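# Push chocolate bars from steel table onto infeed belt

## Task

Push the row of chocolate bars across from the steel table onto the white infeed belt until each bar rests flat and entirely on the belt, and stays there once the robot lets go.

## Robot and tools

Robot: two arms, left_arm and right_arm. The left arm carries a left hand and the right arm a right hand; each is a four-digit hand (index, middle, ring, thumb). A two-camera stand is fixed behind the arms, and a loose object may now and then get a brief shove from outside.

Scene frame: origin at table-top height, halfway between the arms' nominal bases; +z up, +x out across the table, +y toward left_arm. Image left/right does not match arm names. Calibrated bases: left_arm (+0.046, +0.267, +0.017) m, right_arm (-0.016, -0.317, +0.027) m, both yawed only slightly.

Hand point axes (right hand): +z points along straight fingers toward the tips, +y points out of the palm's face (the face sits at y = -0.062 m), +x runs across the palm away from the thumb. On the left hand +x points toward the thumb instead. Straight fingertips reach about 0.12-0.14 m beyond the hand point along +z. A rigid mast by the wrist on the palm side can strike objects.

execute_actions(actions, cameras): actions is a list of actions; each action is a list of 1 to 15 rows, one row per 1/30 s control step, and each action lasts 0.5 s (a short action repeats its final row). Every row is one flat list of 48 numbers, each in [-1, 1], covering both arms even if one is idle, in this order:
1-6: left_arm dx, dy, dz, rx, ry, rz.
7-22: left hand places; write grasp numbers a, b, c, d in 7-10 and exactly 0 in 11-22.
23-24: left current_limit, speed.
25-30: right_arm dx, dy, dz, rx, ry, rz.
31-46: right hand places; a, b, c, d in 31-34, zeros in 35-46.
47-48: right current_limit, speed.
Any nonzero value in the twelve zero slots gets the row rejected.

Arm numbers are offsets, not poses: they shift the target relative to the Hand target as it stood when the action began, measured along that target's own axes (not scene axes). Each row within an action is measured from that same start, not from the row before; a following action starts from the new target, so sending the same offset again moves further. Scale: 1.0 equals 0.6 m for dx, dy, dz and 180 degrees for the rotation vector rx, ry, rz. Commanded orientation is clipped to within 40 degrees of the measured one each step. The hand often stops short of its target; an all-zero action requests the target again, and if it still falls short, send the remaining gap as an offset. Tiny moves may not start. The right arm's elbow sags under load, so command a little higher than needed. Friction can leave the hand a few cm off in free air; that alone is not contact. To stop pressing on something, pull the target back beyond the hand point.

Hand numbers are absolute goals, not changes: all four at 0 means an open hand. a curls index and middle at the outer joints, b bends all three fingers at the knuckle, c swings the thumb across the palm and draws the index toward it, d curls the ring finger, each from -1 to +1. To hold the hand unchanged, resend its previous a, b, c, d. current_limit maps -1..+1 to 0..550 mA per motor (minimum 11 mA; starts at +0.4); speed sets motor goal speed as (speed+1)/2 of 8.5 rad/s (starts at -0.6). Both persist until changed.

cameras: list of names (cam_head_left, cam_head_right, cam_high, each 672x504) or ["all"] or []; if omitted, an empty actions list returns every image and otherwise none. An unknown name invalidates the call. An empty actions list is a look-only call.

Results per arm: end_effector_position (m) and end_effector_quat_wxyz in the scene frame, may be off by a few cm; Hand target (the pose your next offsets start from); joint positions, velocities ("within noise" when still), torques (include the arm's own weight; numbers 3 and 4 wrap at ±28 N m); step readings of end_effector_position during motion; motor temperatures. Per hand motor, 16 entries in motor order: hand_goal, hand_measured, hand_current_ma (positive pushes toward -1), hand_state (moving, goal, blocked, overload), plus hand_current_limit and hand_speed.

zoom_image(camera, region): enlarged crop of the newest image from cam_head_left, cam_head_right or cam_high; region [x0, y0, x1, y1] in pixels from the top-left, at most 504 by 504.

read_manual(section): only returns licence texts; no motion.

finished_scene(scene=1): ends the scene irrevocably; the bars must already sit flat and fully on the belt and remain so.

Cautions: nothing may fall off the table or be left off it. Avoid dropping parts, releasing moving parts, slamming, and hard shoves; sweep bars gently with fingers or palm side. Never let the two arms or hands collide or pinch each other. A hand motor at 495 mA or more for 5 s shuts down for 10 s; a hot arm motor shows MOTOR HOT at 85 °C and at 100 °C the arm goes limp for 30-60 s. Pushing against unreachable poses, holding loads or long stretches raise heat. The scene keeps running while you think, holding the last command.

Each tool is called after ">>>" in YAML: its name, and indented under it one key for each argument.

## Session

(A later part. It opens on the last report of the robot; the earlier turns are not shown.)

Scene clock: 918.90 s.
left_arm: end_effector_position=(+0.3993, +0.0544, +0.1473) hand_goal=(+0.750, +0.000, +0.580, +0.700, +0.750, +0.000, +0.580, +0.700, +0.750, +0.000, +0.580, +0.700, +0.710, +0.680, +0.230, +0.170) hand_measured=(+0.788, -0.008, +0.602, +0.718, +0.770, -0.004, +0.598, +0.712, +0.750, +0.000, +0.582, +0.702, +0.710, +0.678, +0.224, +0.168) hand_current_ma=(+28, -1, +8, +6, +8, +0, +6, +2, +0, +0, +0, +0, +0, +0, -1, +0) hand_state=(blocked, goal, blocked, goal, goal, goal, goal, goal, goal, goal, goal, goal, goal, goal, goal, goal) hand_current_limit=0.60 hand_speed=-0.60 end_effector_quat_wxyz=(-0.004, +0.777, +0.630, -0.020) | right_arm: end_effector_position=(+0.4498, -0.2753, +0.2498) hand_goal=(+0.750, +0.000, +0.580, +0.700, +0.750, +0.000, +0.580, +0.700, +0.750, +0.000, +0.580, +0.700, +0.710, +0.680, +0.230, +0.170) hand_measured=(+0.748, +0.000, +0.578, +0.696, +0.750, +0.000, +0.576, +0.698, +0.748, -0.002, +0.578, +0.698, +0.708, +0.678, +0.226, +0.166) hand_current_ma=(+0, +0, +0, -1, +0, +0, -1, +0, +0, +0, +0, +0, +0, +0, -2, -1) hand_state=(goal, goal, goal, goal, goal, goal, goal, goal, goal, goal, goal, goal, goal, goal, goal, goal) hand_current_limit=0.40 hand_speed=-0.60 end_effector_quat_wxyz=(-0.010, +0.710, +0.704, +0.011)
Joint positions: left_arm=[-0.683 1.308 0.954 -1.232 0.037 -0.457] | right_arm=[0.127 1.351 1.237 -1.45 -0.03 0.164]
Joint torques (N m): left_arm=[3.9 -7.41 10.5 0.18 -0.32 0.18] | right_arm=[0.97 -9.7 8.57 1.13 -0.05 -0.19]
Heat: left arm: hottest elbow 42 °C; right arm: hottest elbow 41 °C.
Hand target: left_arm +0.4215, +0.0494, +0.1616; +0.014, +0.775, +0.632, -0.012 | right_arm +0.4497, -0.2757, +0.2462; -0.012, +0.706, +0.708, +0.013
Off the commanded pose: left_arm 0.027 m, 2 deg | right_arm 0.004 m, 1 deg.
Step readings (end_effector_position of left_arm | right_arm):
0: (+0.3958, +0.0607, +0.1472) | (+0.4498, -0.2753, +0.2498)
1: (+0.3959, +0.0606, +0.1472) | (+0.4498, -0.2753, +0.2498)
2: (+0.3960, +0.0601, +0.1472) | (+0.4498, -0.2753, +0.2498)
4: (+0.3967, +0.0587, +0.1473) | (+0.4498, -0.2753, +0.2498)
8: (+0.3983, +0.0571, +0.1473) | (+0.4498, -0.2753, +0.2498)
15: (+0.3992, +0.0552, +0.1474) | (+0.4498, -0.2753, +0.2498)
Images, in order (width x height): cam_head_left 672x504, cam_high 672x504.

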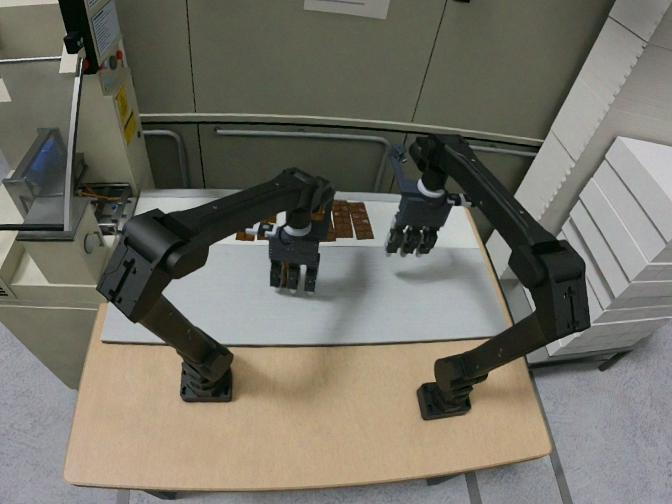

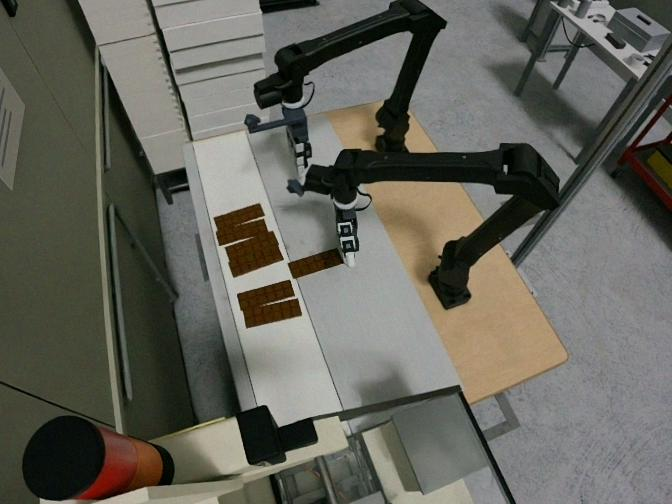

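>>> execute_actions:
  actions:
    - [[0.005,0.022,-0.002,0,0,0,0,0,0,0,0,0,0,0,0,0,0,0,0,0,0,0,0.6,-0.6,0,0,0,0,0,0,0,0,0,0,0,0,0,0,0,0,0,0,0,0,0,0,0.4,-0.6]]
  cameras: ["cam_high", "cam_head_left"]

>>> zoom_image:
  camera: "cam_high"
  region: [200, 190, 380, 320]

Scene clock: 929.17 s.
left_arm: end_effector_position=(+0.4141, +0.0570, +0.1481) hand_goal=(+0.750, +0.000, +0.580, +0.700, +0.750, +0.000, +0.580, +0.700, +0.750, +0.000, +0.580, +0.700, +0.710, +0.680, +0.230, +0.170) hand_measured=(+0.780, -0.008, +0.598, +0.716, +0.758, -0.004, +0.590, +0.706, +0.750, +0.000, +0.582, +0.702, +0.710, +0.678, +0.224, +0.168) hand_current_ma=(+19, -1, +7, +5, +2, +0, +2, +1, +0, +0, +0, +0, +0, +0, -1, +0) hand_state=(blocked, goal, goal, goal, goal, goal, goal, goal, goal, goal, goal, goal, goal, goal, goal, goal) hand_current_limit=0.60 hand_speed=-0.60 end_effector_quat_wxyz=(-0.004, +0.776, +0.631, -0.019) | right_arm: end_effector_position=(+0.4498, -0.2753, +0.2498) hand_goal=(+0.750, +0.000, +0.580, +0.700, +0.750, +0.000, +0.580, +0.700, +0.750, +0.000, +0.580, +0.700, +0.710, +0.680, +0.230, +0.170) hand_measured=(+0.748, +0.000, +0.578, +0.696, +0.750, +0.000, +0.576, +0.698, +0.748, -0.002, +0.578, +0.698, +0.708, +0.678, +0.226, +0.166) hand_current_ma=(+0, +0, +0, -1, +0, +0, -1, +0, +0, +0, +0, +0, +0, +0, -2, -1) hand_state=(goal, goal, goal, goal, goal, goal, goal, goal, goal, goal, goal, goal, goal, goal, goal, goal) hand_current_limit=0.40 hand_speed=-0.60 end_effector_quat_wxyz=(-0.010, +0.710, +0.704, +0.011)
Joint positions: left_arm=[-0.653 1.336 0.981 -1.233 0.034 -0.431] | right_arm=[0.127 1.351 1.237 -1.45 -0.03 0.164]
Joint torques (N m): left_arm=[3.37 -7.71 10.71 0.05 -0.19 0.18] | right_arm=[0.38 -10.29 8.44 1.17 -0.06 -0.18]
Heat: left arm: hottest elbow 42 °C; right arm: hottest elbow 40 °C.
Hand target: left_arm +0.4351, +0.0497, +0.1628; +0.014, +0.775, +0.632, -0.012 | right_arm +0.4497, -0.2757, +0.2462; -0.012, +0.706, +0.708, +0.013
Off the commanded pose: left_arm 0.027 m, 2 deg | right_arm 0.004 m, 1 deg.
Step readings (end_effector_position of left_arm | right_arm):
0: (+0.3993, +0.0543, +0.1474) | (+0.4498, -0.2753, +0.2498)
1: (+0.3995, +0.0544, +0.1475) | (+0.4498, -0.2753, +0.2498)
2: (+0.4001, +0.0544, +0.1477) | (+0.4498, -0.2753, +0.2498)
4: (+0.4035, +0.0552, +0.1480) | (+0.4498, -0.2753, +0.2498)
8: (+0.4122, +0.0575, +0.1480) | (+0.4498, -0.2753, +0.2498)
15: (+0.4141, +0.0571, +0.1481) | (+0.4498, -0.2753, +0.2498)
Images, in order (width x height): cam_head_left 672x504, cam_high 672x504.

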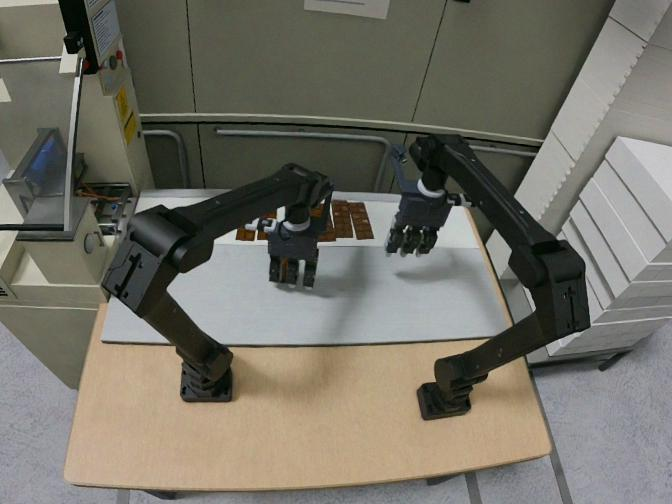

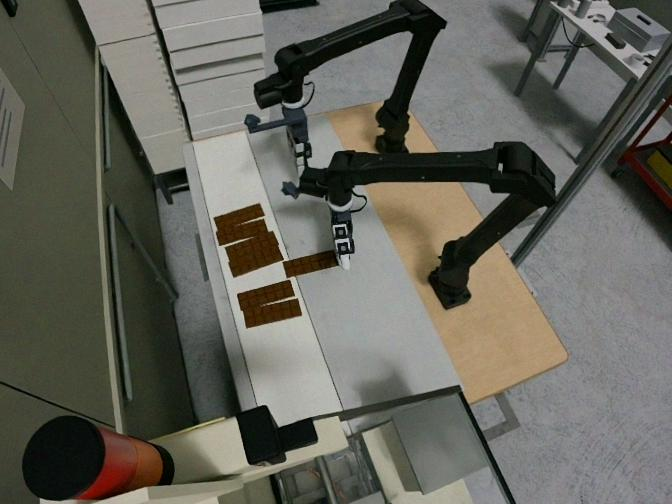

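Scaled by 2.800 from the camera's 672x504 image, which has a finer 960x720 frame.

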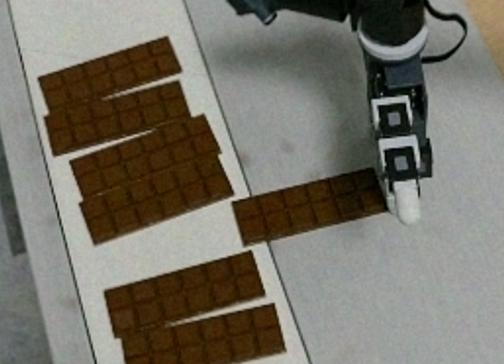

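>>> zoom_image:
  camera: "cam_head_left"
  region: [240, 200, 340, 300]

Scaled by 5.040 from the camera's 672x504 image, which has a finer 960x720 frame.

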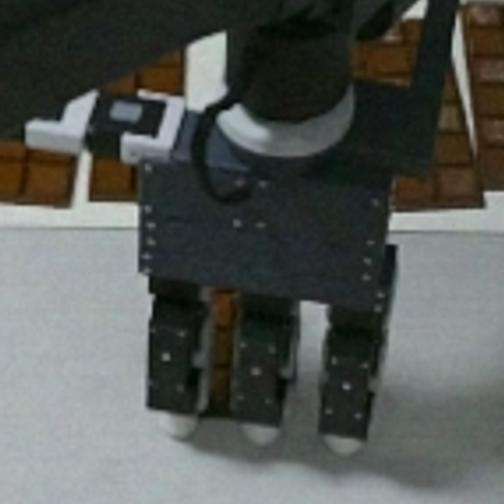

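>>> execute_actions:
  actions:
    - [[0.016,0.03,-0.002,0,0,-0.035,0,0,0,0,0,0,0,0,0,0,0,0,0,0,0,0,0.6,-0.6,0,0,0,0,0,0,0,0,0,0,0,0,0,0,0,0,0,0,0,0,0,0,0.4,-0.6]]
  cameras: ["cam_high"]

>>> zoom_image:
  camera: "cam_high"
  region: [200, 190, 380, 320]

Scene clock: 950.40 s.
left_arm: end_effector_position=(+0.4343, +0.0605, +0.1485) hand_goal=(+0.750, +0.000, +0.580, +0.700, +0.750, +0.000, +0.580, +0.700, +0.750, +0.000, +0.580, +0.700, +0.710, +0.680, +0.230, +0.170) hand_measured=(+0.764, -0.002, +0.590, +0.710, +0.754, -0.002, +0.584, +0.702, +0.750, +0.000, +0.582, +0.702, +0.710, +0.678, +0.224, +0.168) hand_current_ma=(+5, +0, +2, +2, +0, +0, +0, +0, +0, +0, +0, +0, +0, +0, -1, +0) hand_state=(goal, goal, goal, goal, goal, goal, goal, goal, goal, goal, goal, goal, goal, goal, goal, goal) hand_current_limit=0.60 hand_speed=-0.60 end_effector_quat_wxyz=(-0.004, +0.746, +0.665, -0.019) | right_arm: end_effector_position=(+0.4498, -0.2753, +0.2498) hand_goal=(+0.750, +0.000, +0.580, +0.700, +0.750, +0.000, +0.580, +0.700, +0.750, +0.000, +0.580, +0.700, +0.710, +0.680, +0.230, +0.170) hand_measured=(+0.748, +0.000, +0.578, +0.696, +0.750, +0.000, +0.576, +0.698, +0.748, -0.002, +0.578, +0.698, +0.708, +0.678, +0.226, +0.166) hand_current_ma=(+0, +0, +0, -1, +0, +0, -1, +0, +0, +0, +0, +0, +0, +0, -2, -1) hand_state=(goal, goal, goal, goal, goal, goal, goal, goal, goal, goal, goal, goal, goal, goal, goal, goal) hand_current_limit=0.40 hand_speed=-0.60 end_effector_quat_wxyz=(-0.010, +0.710, +0.704, +0.011)
Joint positions: left_arm=[-0.629 1.387 1.031 -1.233 0.034 -0.497] | right_arm=[0.127 1.351 1.237 -1.45 -0.03 0.164]
Joint torques (N m): left_arm=[3.25 -8.82 10.73 -0.05 -0.15 -0.02] | right_arm=[0.79 -10.11 8.42 1.13 -0.08 -0.18]
Heat: left arm: hottest elbow 41 °C; right arm: hottest elbow 40 °C.
Hand target: left_arm +0.4547, +0.0555, +0.1636; +0.013, +0.739, +0.673, -0.013 | right_arm +0.4497, -0.2757, +0.2462; -0.012, +0.706, +0.708, +0.013
Off the commanded pose: left_arm 0.026 m, 2 deg | right_arm 0.004 m, 1 deg.
Step readings (end_effector_position of left_arm | right_arm):
0: (+0.4141, +0.0570, +0.1481) | (+0.4498, -0.2753, +0.2498)
1: (+0.4141, +0.0570, +0.1479) | (+0.4498, -0.2753, +0.2498)
2: (+0.4149, +0.0570, +0.1481) | (+0.4498, -0.2753, +0.2498)
4: (+0.4193, +0.0571, +0.1483) | (+0.4498, -0.2753, +0.2498)
8: (+0.4313, +0.0587, +0.1483) | (+0.4498, -0.2753, +0.2498)
15: (+0.4342, +0.0601, +0.1485) | (+0.4498, -0.2753, +0.2498)
Images, in order (width x height): cam_high 672x504.

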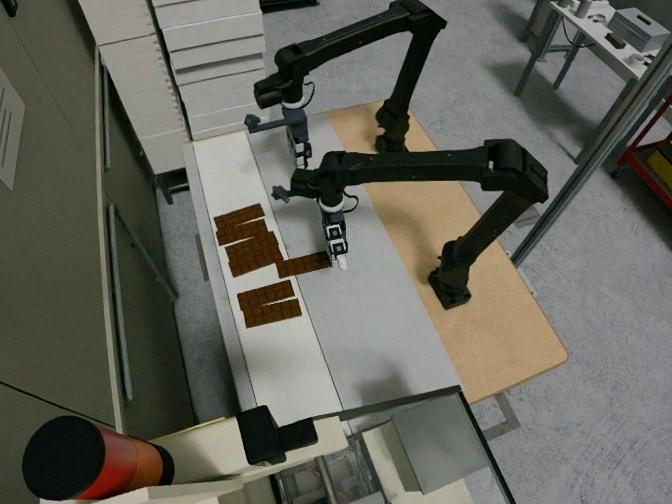

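Scaled by 2.800 from the camera's 672x504 image, which has a finer 960x720 frame.

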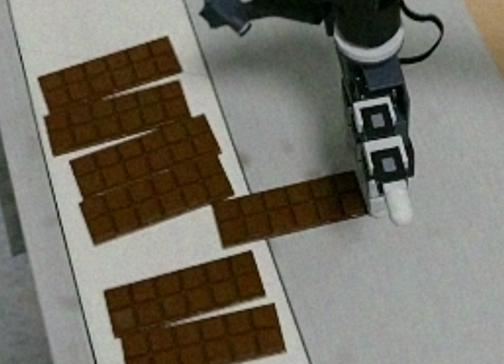

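>>> execute_actions:
  actions:
    - [[0.014,0.03,-0.002,0,0,-0.045,0,0,0,0,0,0,0,0,0,0,0,0,0,0,0,0,0.6,-0.6,0,0,0,0,0,0,0,0,0,0,0,0,0,0,0,0,0,0,0,0,0,0,0.4,-0.6]]
  cameras: ["cam_high", "cam_head_left"]

>>> zoom_image:
  camera: "cam_high"
  region: [200, 190, 380, 320]

>>> zoom_image:
  camera: "cam_head_left"
  region: [240, 190, 340, 290]

Scene clock: 961.80 s.
left_arm: end_effector_position=(+0.4546, +0.0659, +0.1501) hand_goal=(+0.750, +0.000, +0.580, +0.700, +0.750, +0.000, +0.580, +0.700, +0.750, +0.000, +0.580, +0.700, +0.710, +0.680, +0.230, +0.170) hand_measured=(+0.750, -0.002, +0.582, +0.702, +0.752, -0.002, +0.584, +0.702, +0.750, +0.000, +0.582, +0.702, +0.710, +0.678, +0.224, +0.168) hand_current_ma=(+0, +0, +0, +0, +0, +0, +0, +0, +0, +0, +0, +0, +0, +0, -1, +0) hand_state=(goal, goal, goal, goal, goal, goal, goal, goal, goal, goal, goal, goal, goal, goal, goal, goal) hand_current_limit=0.60 hand_speed=-0.60 end_effector_quat_wxyz=(-0.003, +0.698, +0.716, -0.018) | right_arm: end_effector_position=(+0.4498, -0.2753, +0.2498) hand_goal=(+0.750, +0.000, +0.580, +0.700, +0.750, +0.000, +0.580, +0.700, +0.750, +0.000, +0.580, +0.700, +0.710, +0.680, +0.230, +0.170) hand_measured=(+0.748, +0.000, +0.578, +0.696, +0.750, +0.000, +0.576, +0.698, +0.748, -0.002, +0.578, +0.698, +0.708, +0.678, +0.226, +0.166) hand_current_ma=(+0, +0, +0, -1, +0, +0, -1, +0, +0, +0, +0, +0, +0, +0, -2, -1) hand_state=(goal, goal, goal, goal, goal, goal, goal, goal, goal, goal, goal, goal, goal, goal, goal, goal) hand_current_limit=0.40 hand_speed=-0.60 end_effector_quat_wxyz=(-0.010, +0.710, +0.704, +0.011)
Joint positions: left_arm=[-0.609 1.44 1.09 -1.233 0.034 -0.618] | right_arm=[0.127 1.351 1.237 -1.45 -0.03 0.164]
Joint torques (N m): left_arm=[3.37 -9.64 10.74 -0.29 -0.14 -0.05] | right_arm=[0.62 -9.93 8.54 1.05 -0.05 -0.2]
Heat: left arm: hottest elbow 41 °C; right arm: hottest elbow 40 °C.
Hand target: left_arm +0.4733, +0.0622, +0.1646; +0.012, +0.690, +0.724, -0.014 | right_arm +0.4497, -0.2757, +0.2462; -0.012, +0.706, +0.708, +0.013
Off the commanded pose: left_arm 0.024 m, 2 deg | right_arm 0.004 m, 1 deg.
Step readings (end_effector_position of left_arm | right_arm):
0: (+0.4343, +0.0605, +0.1485) | (+0.4498, -0.2753, +0.2498)
1: (+0.4344, +0.0606, +0.1486) | (+0.4498, -0.2753, +0.2498)
2: (+0.4350, +0.0609, +0.1486) | (+0.4498, -0.2753, +0.2498)
4: (+0.4396, +0.0614, +0.1492) | (+0.4498, -0.2753, +0.2498)
8: (+0.4513, +0.0628, +0.1499) | (+0.4498, -0.2753, +0.2498)
15: (+0.4547, +0.0651, +0.1502) | (+0.4498, -0.2753, +0.2498)
Images, in order (width x height): cam_head_left 672x504, cam_high 672x504.

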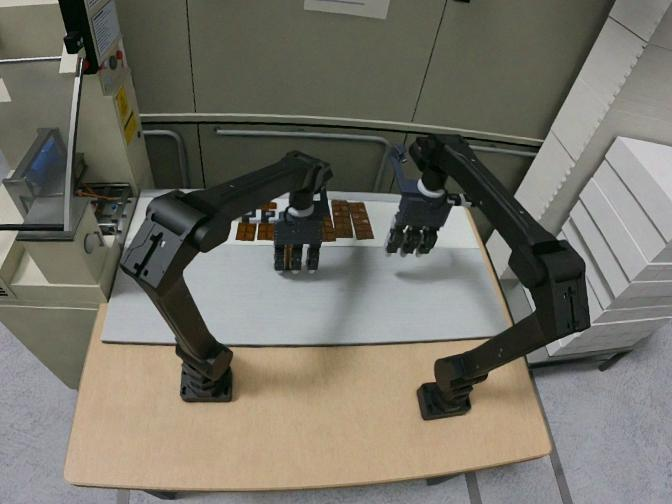

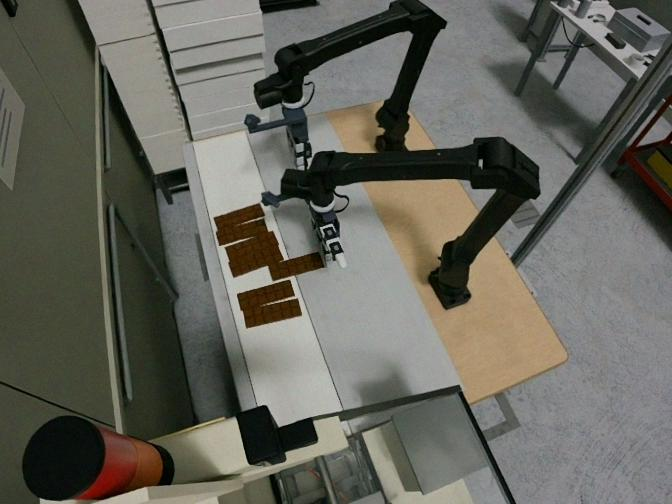

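Scaled by 2.800 from the camera's 672x504 image, which has a finer 960x720 frame.

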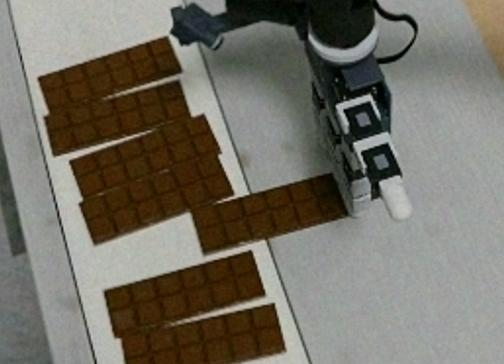

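Scaled by 5.040 from the camera's 672x504 image, which has a finer 960x720 frame.

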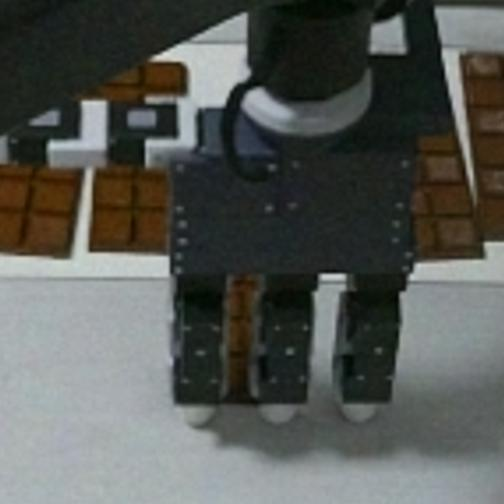

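>>> execute_actions:
  actions:
    - [[0.008,0.045,-0.004,0,0,0,0,0,0,0,0,0,0,0,0,0,0,0,0,0,0,0,0.6,-0.6,0,0,0,0,0,0,0,0,0,0,0,0,0,0,0,0,0,0,0,0,0,0,0.4,-0.6]]
  cameras: ["cam_high"]

>>> zoom_image:
  camera: "cam_high"
  region: [200, 190, 380, 320]

Scene clock: 969.77 s.
left_arm: end_effector_position=(+0.4826, +0.0736, +0.1536) hand_goal=(+0.750, +0.000, +0.580, +0.700, +0.750, +0.000, +0.580, +0.700, +0.750, +0.000, +0.580, +0.700, +0.710, +0.680, +0.230, +0.170) hand_measured=(+0.750, -0.002, +0.582, +0.702, +0.754, -0.002, +0.584, +0.702, +0.750, +0.000, +0.582, +0.702, +0.710, +0.678, +0.224, +0.168) hand_current_ma=(+0, +0, +0, +0, +0, +0, +0, +0, +0, +0, +0, +0, +0, +0, -1, +0) hand_state=(goal, goal, goal, goal, goal, goal, goal, goal, goal, goal, goal, goal, goal, goal, goal, goal) hand_current_limit=0.60 hand_speed=-0.60 end_effector_quat_wxyz=(+0.000, +0.690, +0.723, -0.017) | right_arm: end_effector_position=(+0.4498, -0.2753, +0.2498) hand_goal=(+0.750, +0.000, +0.580, +0.700, +0.750, +0.000, +0.580, +0.700, +0.750, +0.000, +0.580, +0.700, +0.710, +0.680, +0.230, +0.170) hand_measured=(+0.748, +0.000, +0.578, +0.696, +0.750, +0.000, +0.576, +0.698, +0.748, -0.002, +0.578, +0.698, +0.708, +0.678, +0.226, +0.166) hand_current_ma=(+0, +0, +0, -1, +0, +0, -1, +0, +0, +0, +0, +0, +0, +0, -2, -1) hand_state=(goal, goal, goal, goal, goal, goal, goal, goal, goal, goal, goal, goal, goal, goal, goal, goal) hand_current_limit=0.40 hand_speed=-0.60 end_effector_quat_wxyz=(-0.010, +0.710, +0.704, +0.011)
Joint positions: left_arm=[-0.56 1.487 1.149 -1.241 0.033 -0.59] | right_arm=[0.127 1.351 1.237 -1.45 -0.03 0.164]
Joint torques (N m): left_arm=[3.08 -10.34 10.76 -0.4 -0.07 0.12] | right_arm=[0.67 -9.93 8.43 1.2 -0.11 -0.18]
Heat: left arm: hottest elbow 43 °C; right arm: hottest elbow 40 °C.
Hand target: left_arm +0.5001, +0.0683, +0.1668; +0.013, +0.690, +0.724, -0.014 | right_arm +0.4497, -0.2757, +0.2462; -0.012, +0.706, +0.708, +0.013
Off the commanded pose: left_arm 0.022 m, 2 deg | right_arm 0.004 m, 1 deg.
Step readings (end_effector_position of left_arm | right_arm):
0: (+0.4546, +0.0659, +0.1501) | (+0.4498, -0.2753, +0.2498)
1: (+0.4548, +0.0660, +0.1501) | (+0.4498, -0.2753, +0.2498)
2: (+0.4557, +0.0662, +0.1505) | (+0.4498, -0.2753, +0.2498)
4: (+0.4612, +0.0670, +0.1515) | (+0.4498, -0.2753, +0.2498)
8: (+0.4768, +0.0714, +0.1532) | (+0.4498, -0.2753, +0.2498)
15: (+0.4824, +0.0738, +0.1533) | (+0.4498, -0.2753, +0.2498)
Images, in order (width x height): cam_high 672x504.

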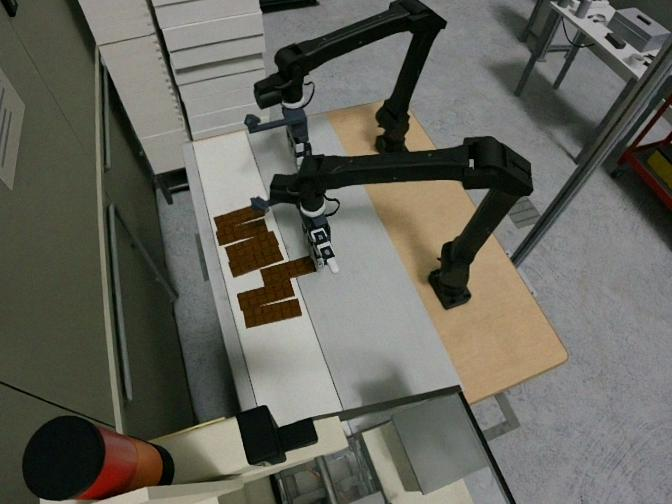

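Scaled by 2.800 from the camera's 672x504 image, which has a finer 960x720 frame.

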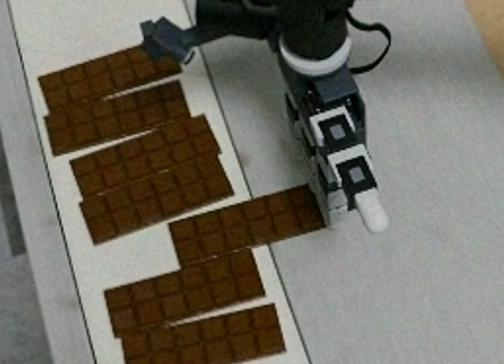

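>>> execute_actions:
  actions:
    - [[-0.003,0.045,0.003,0,0,0,0,0,0,0,0,0,0,0,0,0,0,0,0,0,0,0,0.6,-0.6,0,0,0,0,0,0,0,0,0,0,0,0,0,0,0,0,0,0,0,0,0,0,0.4,-0.6]]
  cameras: ["cam_high"]

>>> zoom_image:
  camera: "cam_high"
  region: [200, 190, 380, 320]

Scene clock: 977.03 s.
left_arm: end_effector_position=(+0.5088, +0.0706, +0.1543) hand_goal=(+0.750, +0.000, +0.580, +0.700, +0.750, +0.000, +0.580, +0.700, +0.750, +0.000, +0.580, +0.700, +0.710, +0.680, +0.230, +0.170) hand_measured=(+0.752, -0.002, +0.582, +0.702, +0.756, -0.002, +0.584, +0.702, +0.750, +0.000, +0.582, +0.702, +0.710, +0.678, +0.224, +0.168) hand_current_ma=(+0, +0, +0, +0, +1, +0, +0, +0, +0, +0, +0, +0, +0, +0, -1, +0) hand_state=(goal, goal, goal, goal, goal, goal, goal, goal, goal, goal, goal, goal, goal, goal, goal, goal) hand_current_limit=0.60 hand_speed=-0.60 end_effector_quat_wxyz=(+0.001, +0.691, +0.722, -0.017) | right_arm: end_effector_position=(+0.4498, -0.2753, +0.2498) hand_goal=(+0.750, +0.000, +0.580, +0.700, +0.750, +0.000, +0.580, +0.700, +0.750, +0.000, +0.580, +0.700, +0.710, +0.680, +0.230, +0.170) hand_measured=(+0.748, +0.000, +0.578, +0.696, +0.750, +0.000, +0.576, +0.698, +0.748, -0.002, +0.578, +0.698, +0.708, +0.678, +0.226, +0.166) hand_current_ma=(+0, +0, +0, -1, +0, +0, -1, +0, +0, +0, +0, +0, +0, +0, -2, -1) hand_state=(goal, goal, goal, goal, goal, goal, goal, goal, goal, goal, goal, goal, goal, goal, goal, goal) hand_current_limit=0.40 hand_speed=-0.60 end_effector_quat_wxyz=(-0.010, +0.710, +0.704, +0.011)
Joint positions: left_arm=[-0.535 1.545 1.216 -1.248 0.033 -0.561] | right_arm=[0.127 1.351 1.237 -1.45 -0.03 0.164]
Joint torques (N m): left_arm=[3.19 -11.16 10.7 -0.24 -0.06 0.12] | right_arm=[0.26 -10.05 8.44 1.14 -0.06 -0.17]
Heat: left arm: hottest elbow 42 °C; right arm: hottest elbow 40 °C.
Hand target: left_arm +0.5271, +0.0678, +0.1649; +0.012, +0.690, +0.724, -0.014 | right_arm +0.4497, -0.2757, +0.2462; -0.012, +0.706, +0.708, +0.013
Off the commanded pose: left_arm 0.021 m, 1 deg | right_arm 0.004 m, 1 deg.
Step readings (end_effector_position of left_arm | right_arm):
0: (+0.4826, +0.0735, +0.1536) | (+0.4498, -0.2753, +0.2498)
1: (+0.4827, +0.0734, +0.1536) | (+0.4498, -0.2753, +0.2498)
2: (+0.4837, +0.0736, +0.1539) | (+0.4498, -0.2753, +0.2498)
4: (+0.4888, +0.0721, +0.1541) | (+0.4498, -0.2753, +0.2498)
8: (+0.5036, +0.0701, +0.1538) | (+0.4498, -0.2753, +0.2498)
15: (+0.5087, +0.0708, +0.1544) | (+0.4498, -0.2753, +0.2498)
Images, in order (width x height): cam_high 672x504.

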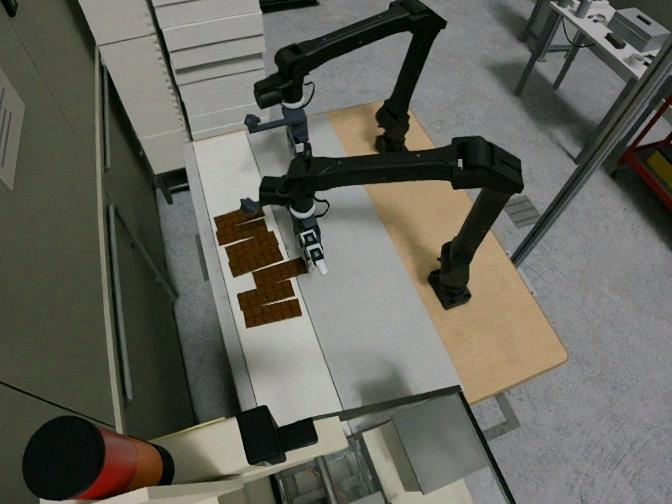

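Scaled by 2.800 from the camera's 672x504 image, which has a finer 960x720 frame.

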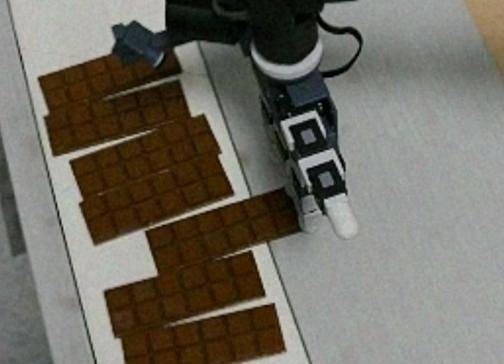

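>>> execute_actions:
  actions:
    - [[-0.01,0.038,0.002,0,0,0.018,0,0,0,0,0,0,0,0,0,0,0,0,0,0,0,0,0.6,-0.6,0,0,0,0,0,0,0,0,0,0,0,0,0,0,0,0,0,0,0,0,0,0,0.4,-0.6]]
  cameras: ["cam_high"]

>>> zoom_image:
  camera: "cam_high"
  region: [200, 190, 380, 320]

Scene clock: 984.43 s.
left_arm: end_effector_position=(+0.5319, +0.0653, +0.1548) hand_goal=(+0.750, +0.000, +0.580, +0.700, +0.750, +0.000, +0.580, +0.700, +0.750, +0.000, +0.580, +0.700, +0.710, +0.680, +0.230, +0.170) hand_measured=(+0.756, -0.002, +0.582, +0.702, +0.752, -0.002, +0.582, +0.702, +0.750, +0.000, +0.582, +0.702, +0.710, +0.678, +0.224, +0.168) hand_current_ma=(+1, +0, +0, +0, +0, +0, +0, +0, +0, +0, +0, +0, +0, +0, -1, +0) hand_state=(goal, goal, goal, goal, goal, goal, goal, goal, goal, goal, goal, goal, goal, goal, goal, goal) hand_current_limit=0.60 hand_speed=-0.60 end_effector_quat_wxyz=(+0.002, +0.711, +0.703, -0.016) | right_arm: end_effector_position=(+0.4498, -0.2753, +0.2498) hand_goal=(+0.750, +0.000, +0.580, +0.700, +0.750, +0.000, +0.580, +0.700, +0.750, +0.000, +0.580, +0.700, +0.710, +0.680, +0.230, +0.170) hand_measured=(+0.748, +0.000, +0.578, +0.696, +0.750, +0.000, +0.576, +0.698, +0.748, -0.002, +0.578, +0.698, +0.708, +0.678, +0.226, +0.166) hand_current_ma=(+0, +0, +0, -1, +0, +0, -1, +0, +0, +0, +0, +0, +0, +0, -2, -1) hand_state=(goal, goal, goal, goal, goal, goal, goal, goal, goal, goal, goal, goal, goal, goal, goal, goal) hand_current_limit=0.40 hand_speed=-0.60 end_effector_quat_wxyz=(-0.010, +0.710, +0.704, +0.011)
Joint positions: left_arm=[-0.512 1.592 1.273 -1.257 0.033 -0.485] | right_arm=[0.127 1.351 1.237 -1.45 -0.03 0.164]
Joint torques (N m): left_arm=[3.25 -11.63 10.62 -0.28 -0.05 0.11] | right_arm=[0.97 -9.93 8.42 1.11 -0.06 -0.21]
Motor temperatures (°C): left_arm=[35 35 42 29 31 29] | right_arm=[36 35 40 27 29 28]
Heat: left arm: hottest elbow 42 °C; right arm: hottest elbow 40 °C.
Hand target: left_arm +0.5502, +0.0630, +0.1639; +0.013, +0.710, +0.704, -0.013 | right_arm +0.4497, -0.2757, +0.2462; -0.012, +0.706, +0.708, +0.013
Off the commanded pose: left_arm 0.021 m, 1 deg | right_arm 0.004 m, 1 deg.
Step readings (end_effector_position of left_arm | right_arm):
0: (+0.5090, +0.0706, +0.1545) | (+0.4498, -0.2753, +0.2498)
1: (+0.5090, +0.0706, +0.1543) | (+0.4498, -0.2753, +0.2498)
2: (+0.5098, +0.0702, +0.1544) | (+0.4498, -0.2753, +0.2498)
4: (+0.5141, +0.0683, +0.1544) | (+0.4498, -0.2753, +0.2498)
8: (+0.5270, +0.0661, +0.1546) | (+0.4498, -0.2753, +0.2498)
15: (+0.5317, +0.0656, +0.1549) | (+0.4498, -0.2753, +0.2498)
Images, in order (width x height): cam_high 672x504.

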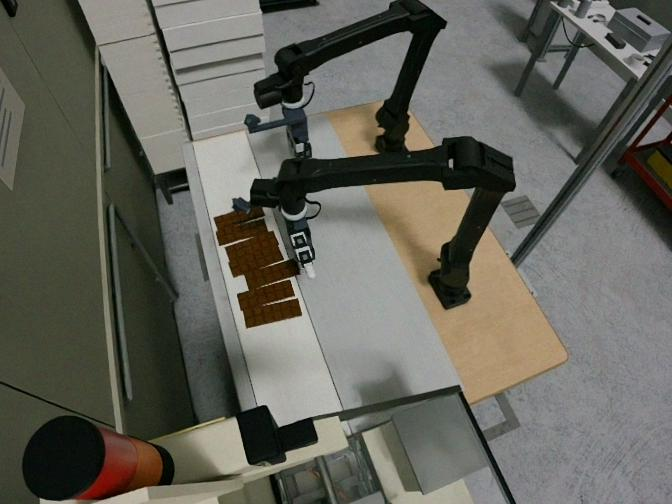

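Scaled by 2.800 from the camera's 672x504 image, which has a finer 960x720 frame.

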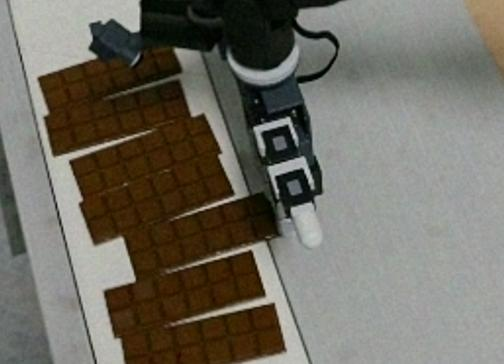

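>>> execute_actions:
  actions:
    - [[-0.004,0.024,0.001,0,0,0,0,0,0,0,0,0,0,0,0,0,0,0,0,0,0,0,0.6,-0.6,0,0,0,0,0,0,0,0,0,0,0,0,0,0,0,0,0,0,0,0,0,0,0.4,-0.6]]
    - [[-0.002,0.022,0,0,0,0,0,0,0,0,0,0,0,0,0,0,0,0,0,0,0,0,0.6,-0.6,0,0,0,0,0,0,0,0,0,0,0,0,0,0,0,0,0,0,0,0,0,0,0.4,-0.6]]
  cameras: ["cam_high", "cam_head_left"]

>>> zoom_image:
  camera: "cam_high"
  region: [200, 190, 320, 320]

Scene clock: 993.07 s.
left_arm: end_effector_position=(+0.5573, +0.0601, +0.1544) hand_goal=(+0.750, +0.000, +0.580, +0.700, +0.750, +0.000, +0.580, +0.700, +0.750, +0.000, +0.580, +0.700, +0.710, +0.680, +0.230, +0.170) hand_measured=(+0.766, +0.000, +0.588, +0.704, +0.754, -0.002, +0.584, +0.702, +0.750, +0.000, +0.582, +0.702, +0.710, +0.678, +0.224, +0.168) hand_current_ma=(+6, +0, +1, +0, +1, +0, +0, +0, +0, +0, +0, +0, +0, +0, -1, +0) hand_state=(goal, goal, goal, goal, goal, goal, goal, goal, goal, goal, goal, goal, goal, goal, goal, goal) hand_current_limit=0.60 hand_speed=-0.60 end_effector_quat_wxyz=(+0.000, +0.712, +0.702, -0.017) | right_arm: end_effector_position=(+0.4498, -0.2753, +0.2498) hand_goal=(+0.750, +0.000, +0.580, +0.700, +0.750, +0.000, +0.580, +0.700, +0.750, +0.000, +0.580, +0.700, +0.710, +0.680, +0.230, +0.170) hand_measured=(+0.748, +0.000, +0.578, +0.696, +0.750, +0.000, +0.576, +0.698, +0.748, -0.002, +0.578, +0.698, +0.708, +0.678, +0.226, +0.166) hand_current_ma=(+0, +0, +0, -1, +0, +0, -1, +0, +0, +0, +0, +0, +0, +0, -2, -1) hand_state=(goal, goal, goal, goal, goal, goal, goal, goal, goal, goal, goal, goal, goal, goal, goal, goal) hand_current_limit=0.40 hand_speed=-0.60 end_effector_quat_wxyz=(-0.010, +0.710, +0.704, +0.011)
Joint positions: left_arm=[-0.496 1.656 1.353 -1.277 0.033 -0.466] | right_arm=[0.127 1.351 1.237 -1.45 -0.03 0.164]
Joint torques (N m): left_arm=[3.49 -12.57 10.84 -0.21 -0.06 0.13] | right_arm=[1.38 -9.58 8.38 1.22 -0.05 -0.19]
Heat: left arm: hottest elbow 42 °C; right arm: hottest elbow 40 °C.
Hand target: left_arm +0.5778, +0.0592, +0.1633; +0.013, +0.710, +0.704, -0.013 | right_arm +0.4497, -0.2757, +0.2462; -0.012, +0.706, +0.708, +0.013
Off the commanded pose: left_arm 0.022 m, 2 deg | right_arm 0.004 m, 1 deg.
Step readings (end_effector_position of left_arm | right_arm):
0: (+0.5319, +0.0652, +0.1548) | (+0.4498, -0.2753, +0.2498)
1: (+0.5320, +0.0651, +0.1548) | (+0.4498, -0.2753, +0.2498)
2: (+0.5324, +0.0651, +0.1549) | (+0.4498, -0.2753, +0.2498)
4: (+0.5352, +0.0639, +0.1549) | (+0.4498, -0.2753, +0.2498)
8: (+0.5433, +0.0617, +0.1550) | (+0.4498, -0.2753, +0.2498)
15: (+0.5459, +0.0617, +0.1550) | (+0.4498, -0.2753, +0.2498)
16: (+0.5459, +0.0617, +0.1551) | (+0.4498, -0.2753, +0.2498)
17: (+0.5463, +0.0614, +0.1552) | (+0.4498, -0.2753, +0.2498)
19: (+0.5490, +0.0605, +0.1551) | (+0.4498, -0.2753, +0.2498)
23: (+0.5554, +0.0599, +0.1547) | (+0.4498, -0.2753, +0.2498)
30: (+0.5574, +0.0601, +0.1545) | (+0.4498, -0.2753, +0.2498)
Images, in order (width x height): cam_head_left 672x504, cam_high 672x504.

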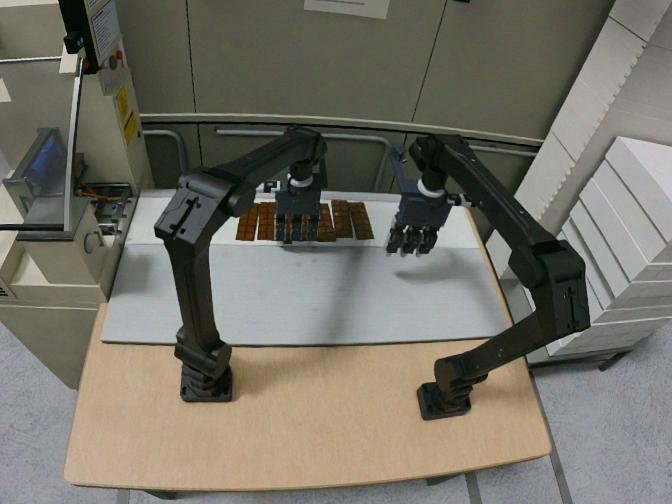

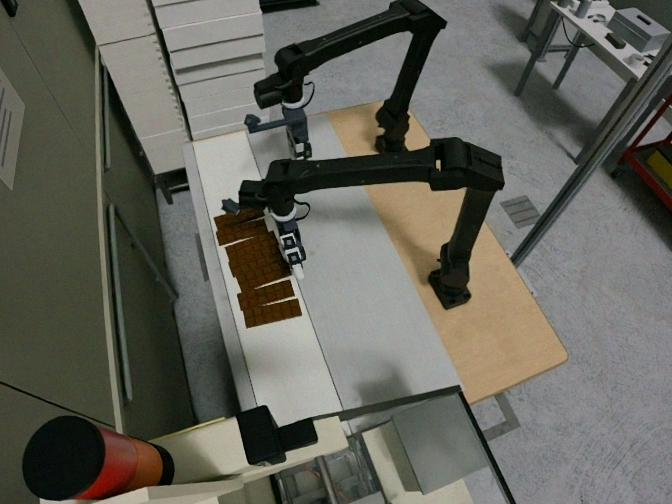

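Scaled by 3.877 from the camera's 672x504 image, which has a finer 960x720 frame.

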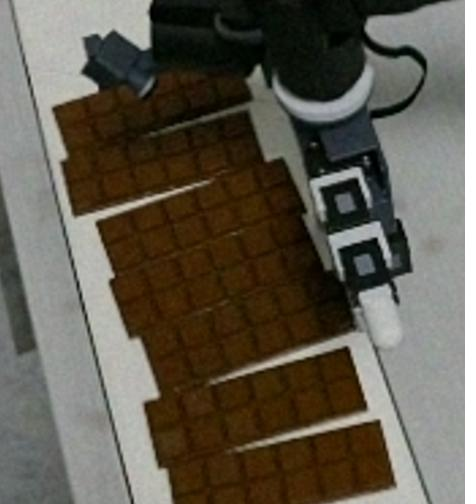

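>>> execute_actions:
  actions:
    - [[0,0.024,0,0,0,0,0,0,0,0,0,0,0,0,0,0,0,0,0,0,0,0,0.6,-0.6,0,0,0,0,0,0,0,0,0,0,0,0,0,0,0,0,0,0,0,0,0,0,0.4,-0.6]]
  cameras: ["cam_high", "cam_head_left"]

>>> zoom_image:
  camera: "cam_high"
  region: [200, 190, 320, 320]

Scene clock: 1003.00 s.
left_arm: end_effector_position=(+0.5717, +0.0595, +0.1547) hand_goal=(+0.750, +0.000, +0.580, +0.700, +0.750, +0.000, +0.580, +0.700, +0.750, +0.000, +0.580, +0.700, +0.710, +0.680, +0.230, +0.170) hand_measured=(+0.766, +0.000, +0.588, +0.704, +0.754, -0.002, +0.584, +0.702, +0.752, +0.000, +0.582, +0.702, +0.710, +0.678, +0.224, +0.168) hand_current_ma=(+6, +0, +1, +0, +0, +0, +0, +0, +0, +0, +0, +0, +0, +0, -1, +0) hand_state=(goal, goal, goal, goal, goal, goal, goal, goal, goal, goal, goal, goal, goal, goal, goal, goal) hand_current_limit=0.60 hand_speed=-0.60 end_effector_quat_wxyz=(+0.000, +0.712, +0.702, -0.018) | right_arm: end_effector_position=(+0.4498, -0.2753, +0.2498) hand_goal=(+0.750, +0.000, +0.580, +0.700, +0.750, +0.000, +0.580, +0.700, +0.750, +0.000, +0.580, +0.700, +0.710, +0.680, +0.230, +0.170) hand_measured=(+0.748, +0.000, +0.578, +0.696, +0.750, +0.000, +0.576, +0.698, +0.748, -0.002, +0.578, +0.698, +0.708, +0.678, +0.226, +0.166) hand_current_ma=(+0, +0, +0, -1, +0, +0, -1, +0, +0, +0, +0, +0, +0, +0, -2, -1) hand_state=(goal, goal, goal, goal, goal, goal, goal, goal, goal, goal, goal, goal, goal, goal, goal, goal) hand_current_limit=0.40 hand_speed=-0.60 end_effector_quat_wxyz=(-0.010, +0.710, +0.704, +0.011)
Joint positions: left_arm=[-0.484 1.688 1.395 -1.288 0.034 -0.453] | right_arm=[0.127 1.351 1.237 -1.45 -0.03 0.164]
Joint torques (N m): left_arm=[3.49 -13.22 10.81 -0.18 -0.05 0.13] | right_arm=[0.97 -9.82 8.47 0.99 -0.04 -0.17]
Heat: left arm: hottest elbow 43 °C; right arm: hottest elbow 40 °C.
Hand target: left_arm +0.5921, +0.0590, +0.1633; +0.013, +0.710, +0.704, -0.014 | right_arm +0.4497, -0.2757, +0.2462; -0.012, +0.706, +0.708, +0.013
Off the commanded pose: left_arm 0.022 m, 2 deg | right_arm 0.004 m, 1 deg.
Step readings (end_effector_position of left_arm | right_arm):
0: (+0.5573, +0.0601, +0.1544) | (+0.4498, -0.2753, +0.2498)
1: (+0.5575, +0.0600, +0.1545) | (+0.4498, -0.2753, +0.2498)
2: (+0.5578, +0.0598, +0.1547) | (+0.4498, -0.2753, +0.2498)
4: (+0.5609, +0.0594, +0.1544) | (+0.4498, -0.2753, +0.2498)
8: (+0.5694, +0.0593, +0.1549) | (+0.4498, -0.2753, +0.2498)
15: (+0.5716, +0.0596, +0.1546) | (+0.4498, -0.2753, +0.2498)
Images, in order (width x height): cam_head_left 672x504, cam_high 672x504.

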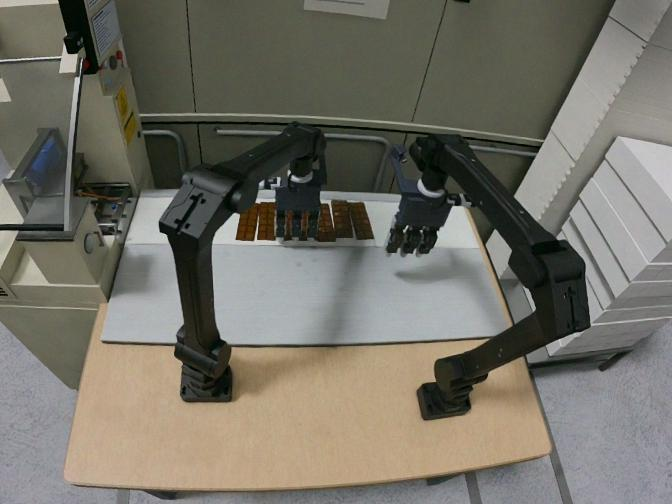

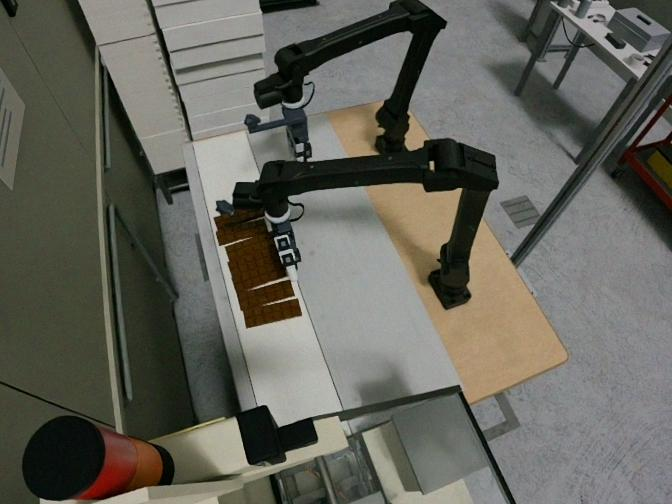

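Scaled by 3.877 from the camera's 672x504 image, which has a finer 960x720 frame.

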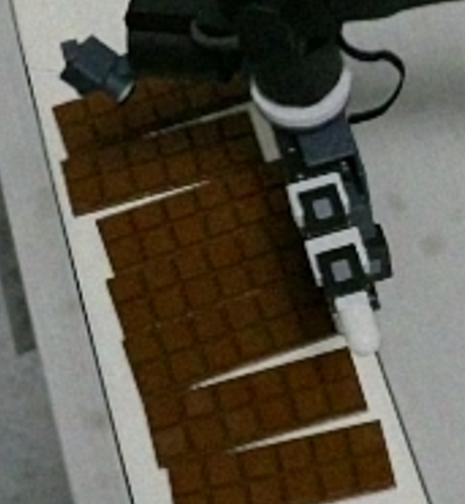

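>>> execute_actions:
  actions:
    - [[0,-0.012,-0.01,0,0,0,0,0,0,0,0,0,0,0,0,0,0,0,0,0,0,0,0.4,-0.6,0,0,0,0,0,0,0,0,0,0,0,0,0,0,0,0,0,0,0,0,0,0,0.4,-0.6]]
    - [[0,-0.01,-0.12,0,0,0,0,0,0,0,0,0,0,0,0,0,0,0,0,0,0,0,0.4,-0.6,0,0,0,0,0,0,0,0,0,0,0,0,0,0,0,0,0,0,0,0,0,0,0.4,-0.6]]
    - [[0.05,-0.2,0,0,0,0,0,0,0,0,0,0,0,0,0,0,0,0,0,0,0,0,0.4,-0.6,0,0,0,0,0,0,0,0,0,0,0,0,0,0,0,0,0,0,0,0,0,0,0.4,-0.6]]
    - [[0.12,-0.12,0,0,0,0,0,0,0,0,0,0,0,0,0,0,0,0,0,0,0,0,0.4,-0.6,0,0,0,0,0,0,0,0,0,0,0,0,0,0,0,0,0,0,0,0,0,0,0.4,-0.6]]
  cameras: ["all"]

>>> zoom_image:
  camera: "cam_high"
  region: [190, 190, 330, 340]

>>> zoom_image:
  camera: "cam_head_left"
  region: [220, 180, 400, 260]

>>> zoom_image:
  camera: "cam_head_right"
  region: [220, 180, 400, 260]

Scene clock: 1014.93 s.
left_arm: end_effector_position=(+0.3900, +0.1598, +0.2439) hand_goal=(+0.750, +0.000, +0.580, +0.700, +0.750, +0.000, +0.580, +0.700, +0.750, +0.000, +0.580, +0.700, +0.710, +0.680, +0.230, +0.170) hand_measured=(+0.748, -0.002, +0.580, +0.702, +0.748, -0.002, +0.580, +0.702, +0.748, +0.000, +0.580, +0.702, +0.708, +0.678, +0.224, +0.168) hand_current_ma=(+0, +0, +0, +0, +0, +0, +0, +0, +0, +0, +0, +0, +0, +0, -1, +0) hand_state=(goal, goal, goal, goal, goal, goal, goal, goal, goal, goal, goal, goal, goal, goal, goal, goal) hand_current_limit=0.40 hand_speed=-0.60 end_effector_quat_wxyz=(+0.022, +0.712, +0.702, -0.009) | right_arm: end_effector_position=(+0.4498, -0.2753, +0.2498) hand_goal=(+0.750, +0.000, +0.580, +0.700, +0.750, +0.000, +0.580, +0.700, +0.750, +0.000, +0.580, +0.700, +0.710, +0.680, +0.230, +0.170) hand_measured=(+0.748, +0.000, +0.578, +0.696, +0.750, +0.000, +0.576, +0.698, +0.748, -0.002, +0.578, +0.698, +0.708, +0.678, +0.226, +0.166) hand_current_ma=(+0, +0, +0, -1, +0, +0, -1, +0, +0, +0, +0, +0, +0, +0, -2, -1) hand_state=(goal, goal, goal, goal, goal, goal, goal, goal, goal, goal, goal, goal, goal, goal, goal, goal) hand_current_limit=0.40 hand_speed=-0.60 end_effector_quat_wxyz=(-0.010, +0.710, +0.704, +0.011)
Joint positions: left_arm=[-0.458 1.069 1.013 -1.48 0.033 -0.428] | right_arm=[0.127 1.351 1.237 -1.45 -0.03 0.164]
Joint torques (N m): left_arm=[3.31 -5.36 6.99 -0.29 0.02 0.06] | right_arm=[0.91 -10.17 8.5 1.2 -0.04 -0.19]
Heat: left arm: hottest elbow 43 °C; right arm: hottest elbow 40 °C.
Hand target: left_arm +0.3879, +0.1656, +0.2377; +0.013, +0.710, +0.704, -0.013 | right_arm +0.4497, -0.2757, +0.2462; -0.012, +0.706, +0.708, +0.013
Off the commanded pose: left_arm 0.009 m, 1 deg | right_arm 0.004 m, 1 deg.
Step readings (end_effector_position of left_arm | right_arm):
0: (+0.5717, +0.0595, +0.1547) | (+0.4498, -0.2753, +0.2498)
1: (+0.5717, +0.0595, +0.1547) | (+0.4498, -0.2753, +0.2498)
2: (+0.5716, +0.0595, +0.1547) | (+0.4498, -0.2753, +0.2498)
4: (+0.5714, +0.0596, +0.1546) | (+0.4498, -0.2753, +0.2498)
8: (+0.5711, +0.0598, +0.1545) | (+0.4498, -0.2753, +0.2498)
15: (+0.5709, +0.0599, +0.1545) | (+0.4498, -0.2753, +0.2498)
16: (+0.5707, +0.0600, +0.1547) | (+0.4498, -0.2753, +0.2498)
17: (+0.5690, +0.0609, +0.1555) | (+0.4498, -0.2753, +0.2498)
19: (+0.5647, +0.0630, +0.1619) | (+0.4498, -0.2753, +0.2498)
23: (+0.5623, +0.0643, +0.1910) | (+0.4498, -0.2753, +0.2498)
30: (+0.5669, +0.0619, +0.2299) | (+0.4498, -0.2753, +0.2498)
31: (+0.5669, +0.0619, +0.2304) | (+0.4498, -0.2753, +0.2498)
32: (+0.5642, +0.0634, +0.2287) | (+0.4498, -0.2753, +0.2498)
34: (+0.5441, +0.0725, +0.2217) | (+0.4498, -0.2753, +0.2498)
38: (+0.4898, +0.0956, +0.2194) | (+0.4498, -0.2753, +0.2498)
45: (+0.4650, +0.0965, +0.2521) | (+0.4498, -0.2753, +0.2498)
46: (+0.4639, +0.0966, +0.2519) | (+0.4498, -0.2753, +0.2498)
47: (+0.4606, +0.0983, +0.2492) | (+0.4498, -0.2753, +0.2498)
49: (+0.4417, +0.1108, +0.2361) | (+0.4498, -0.2753, +0.2498)
53: (+0.4012, +0.1448, +0.2240) | (+0.4498, -0.2753, +0.2498)
60: (+0.3907, +0.1596, +0.2453) | (+0.4498, -0.2753, +0.2498)

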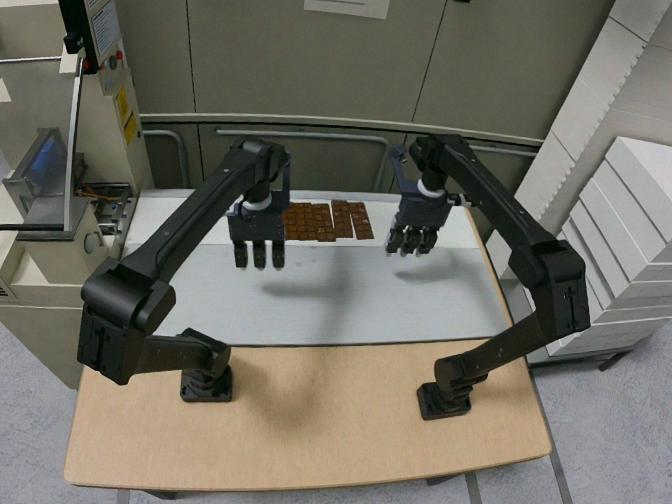

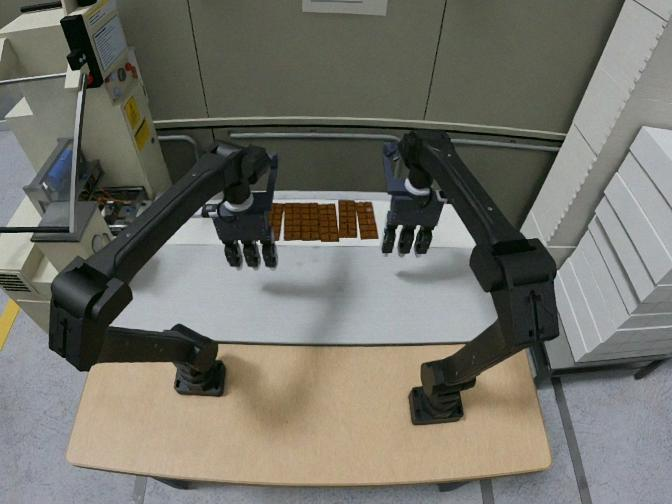

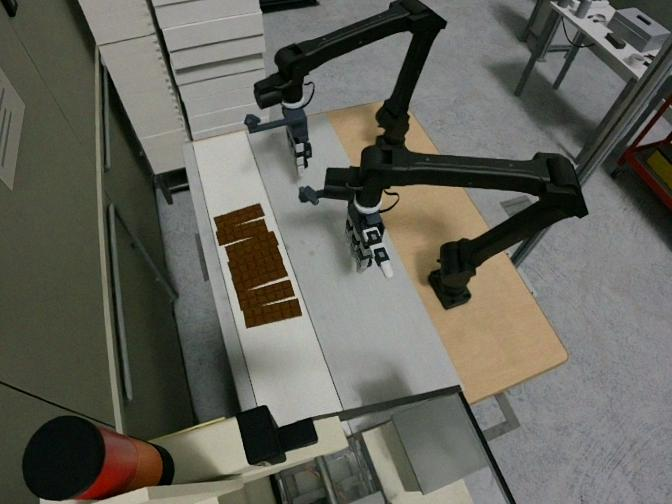

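Scaled by 3.360 from the camera's 672x504 image, which has a finer 960x720 frame.

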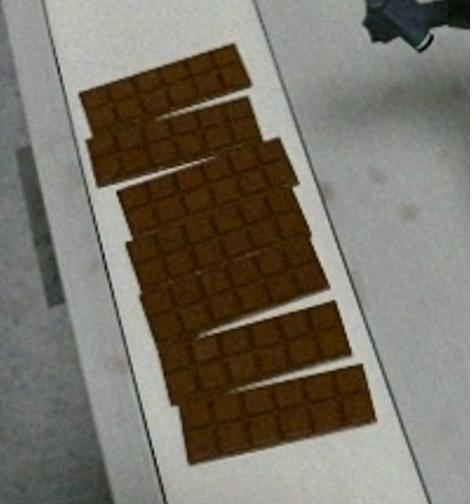

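Scaled by 2.800 from the camera's 672x504 image, which has a finer 960x720 frame.

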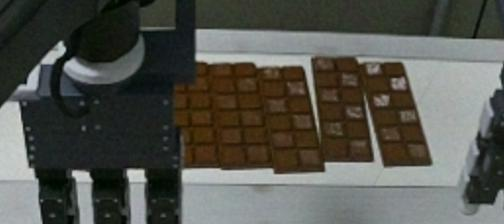

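Scaled by 2.800 from the camera's 672x504 image, which has a finer 960x720 frame.

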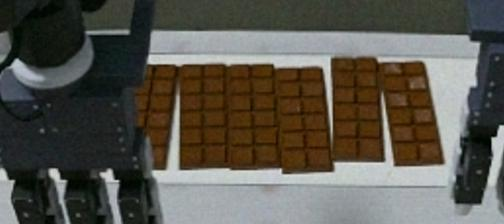

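>>> zoom_image:
  camera: "cam_high"
  region: [222, 240, 302, 320]

>>> zoom_image:
  camera: "cam_head_right"
  region: [270, 190, 390, 250]

Scaled by 6.300 from the camera's 672x504 image, which has a finer 960x720 frame.

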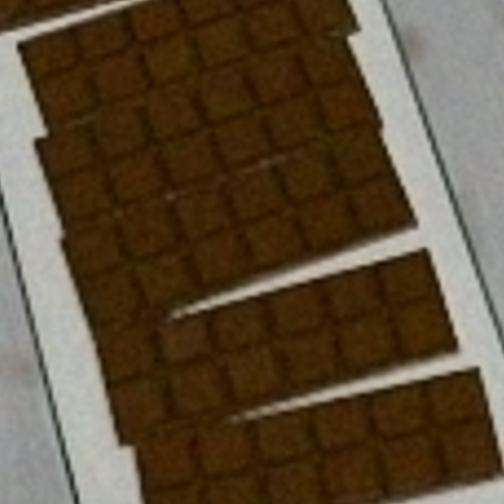

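Scaled by 4.200 from the camera's 672x504 image, which has a finer 960x720 frame.

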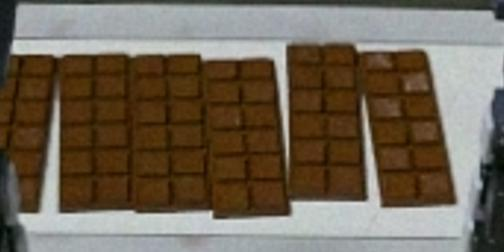

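>>> zoom_image:
  camera: "cam_high"
  region: [205, 195, 275, 265]

>>> zoom_image:
  camera: "cam_head_left"
  region: [300, 190, 390, 250]

Scaled by 7.200 from the camera's 672x504 image, which has a finer 960x720 frame.

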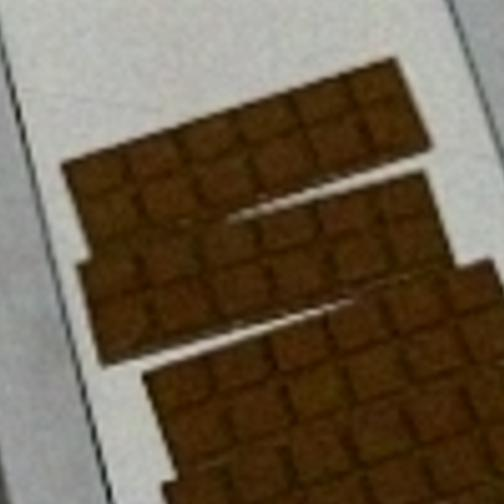

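Scaled by 5.600 from the camera's 672x504 image, which has a finer 960x720 frame.

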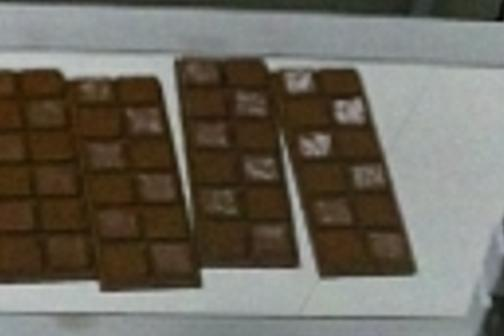

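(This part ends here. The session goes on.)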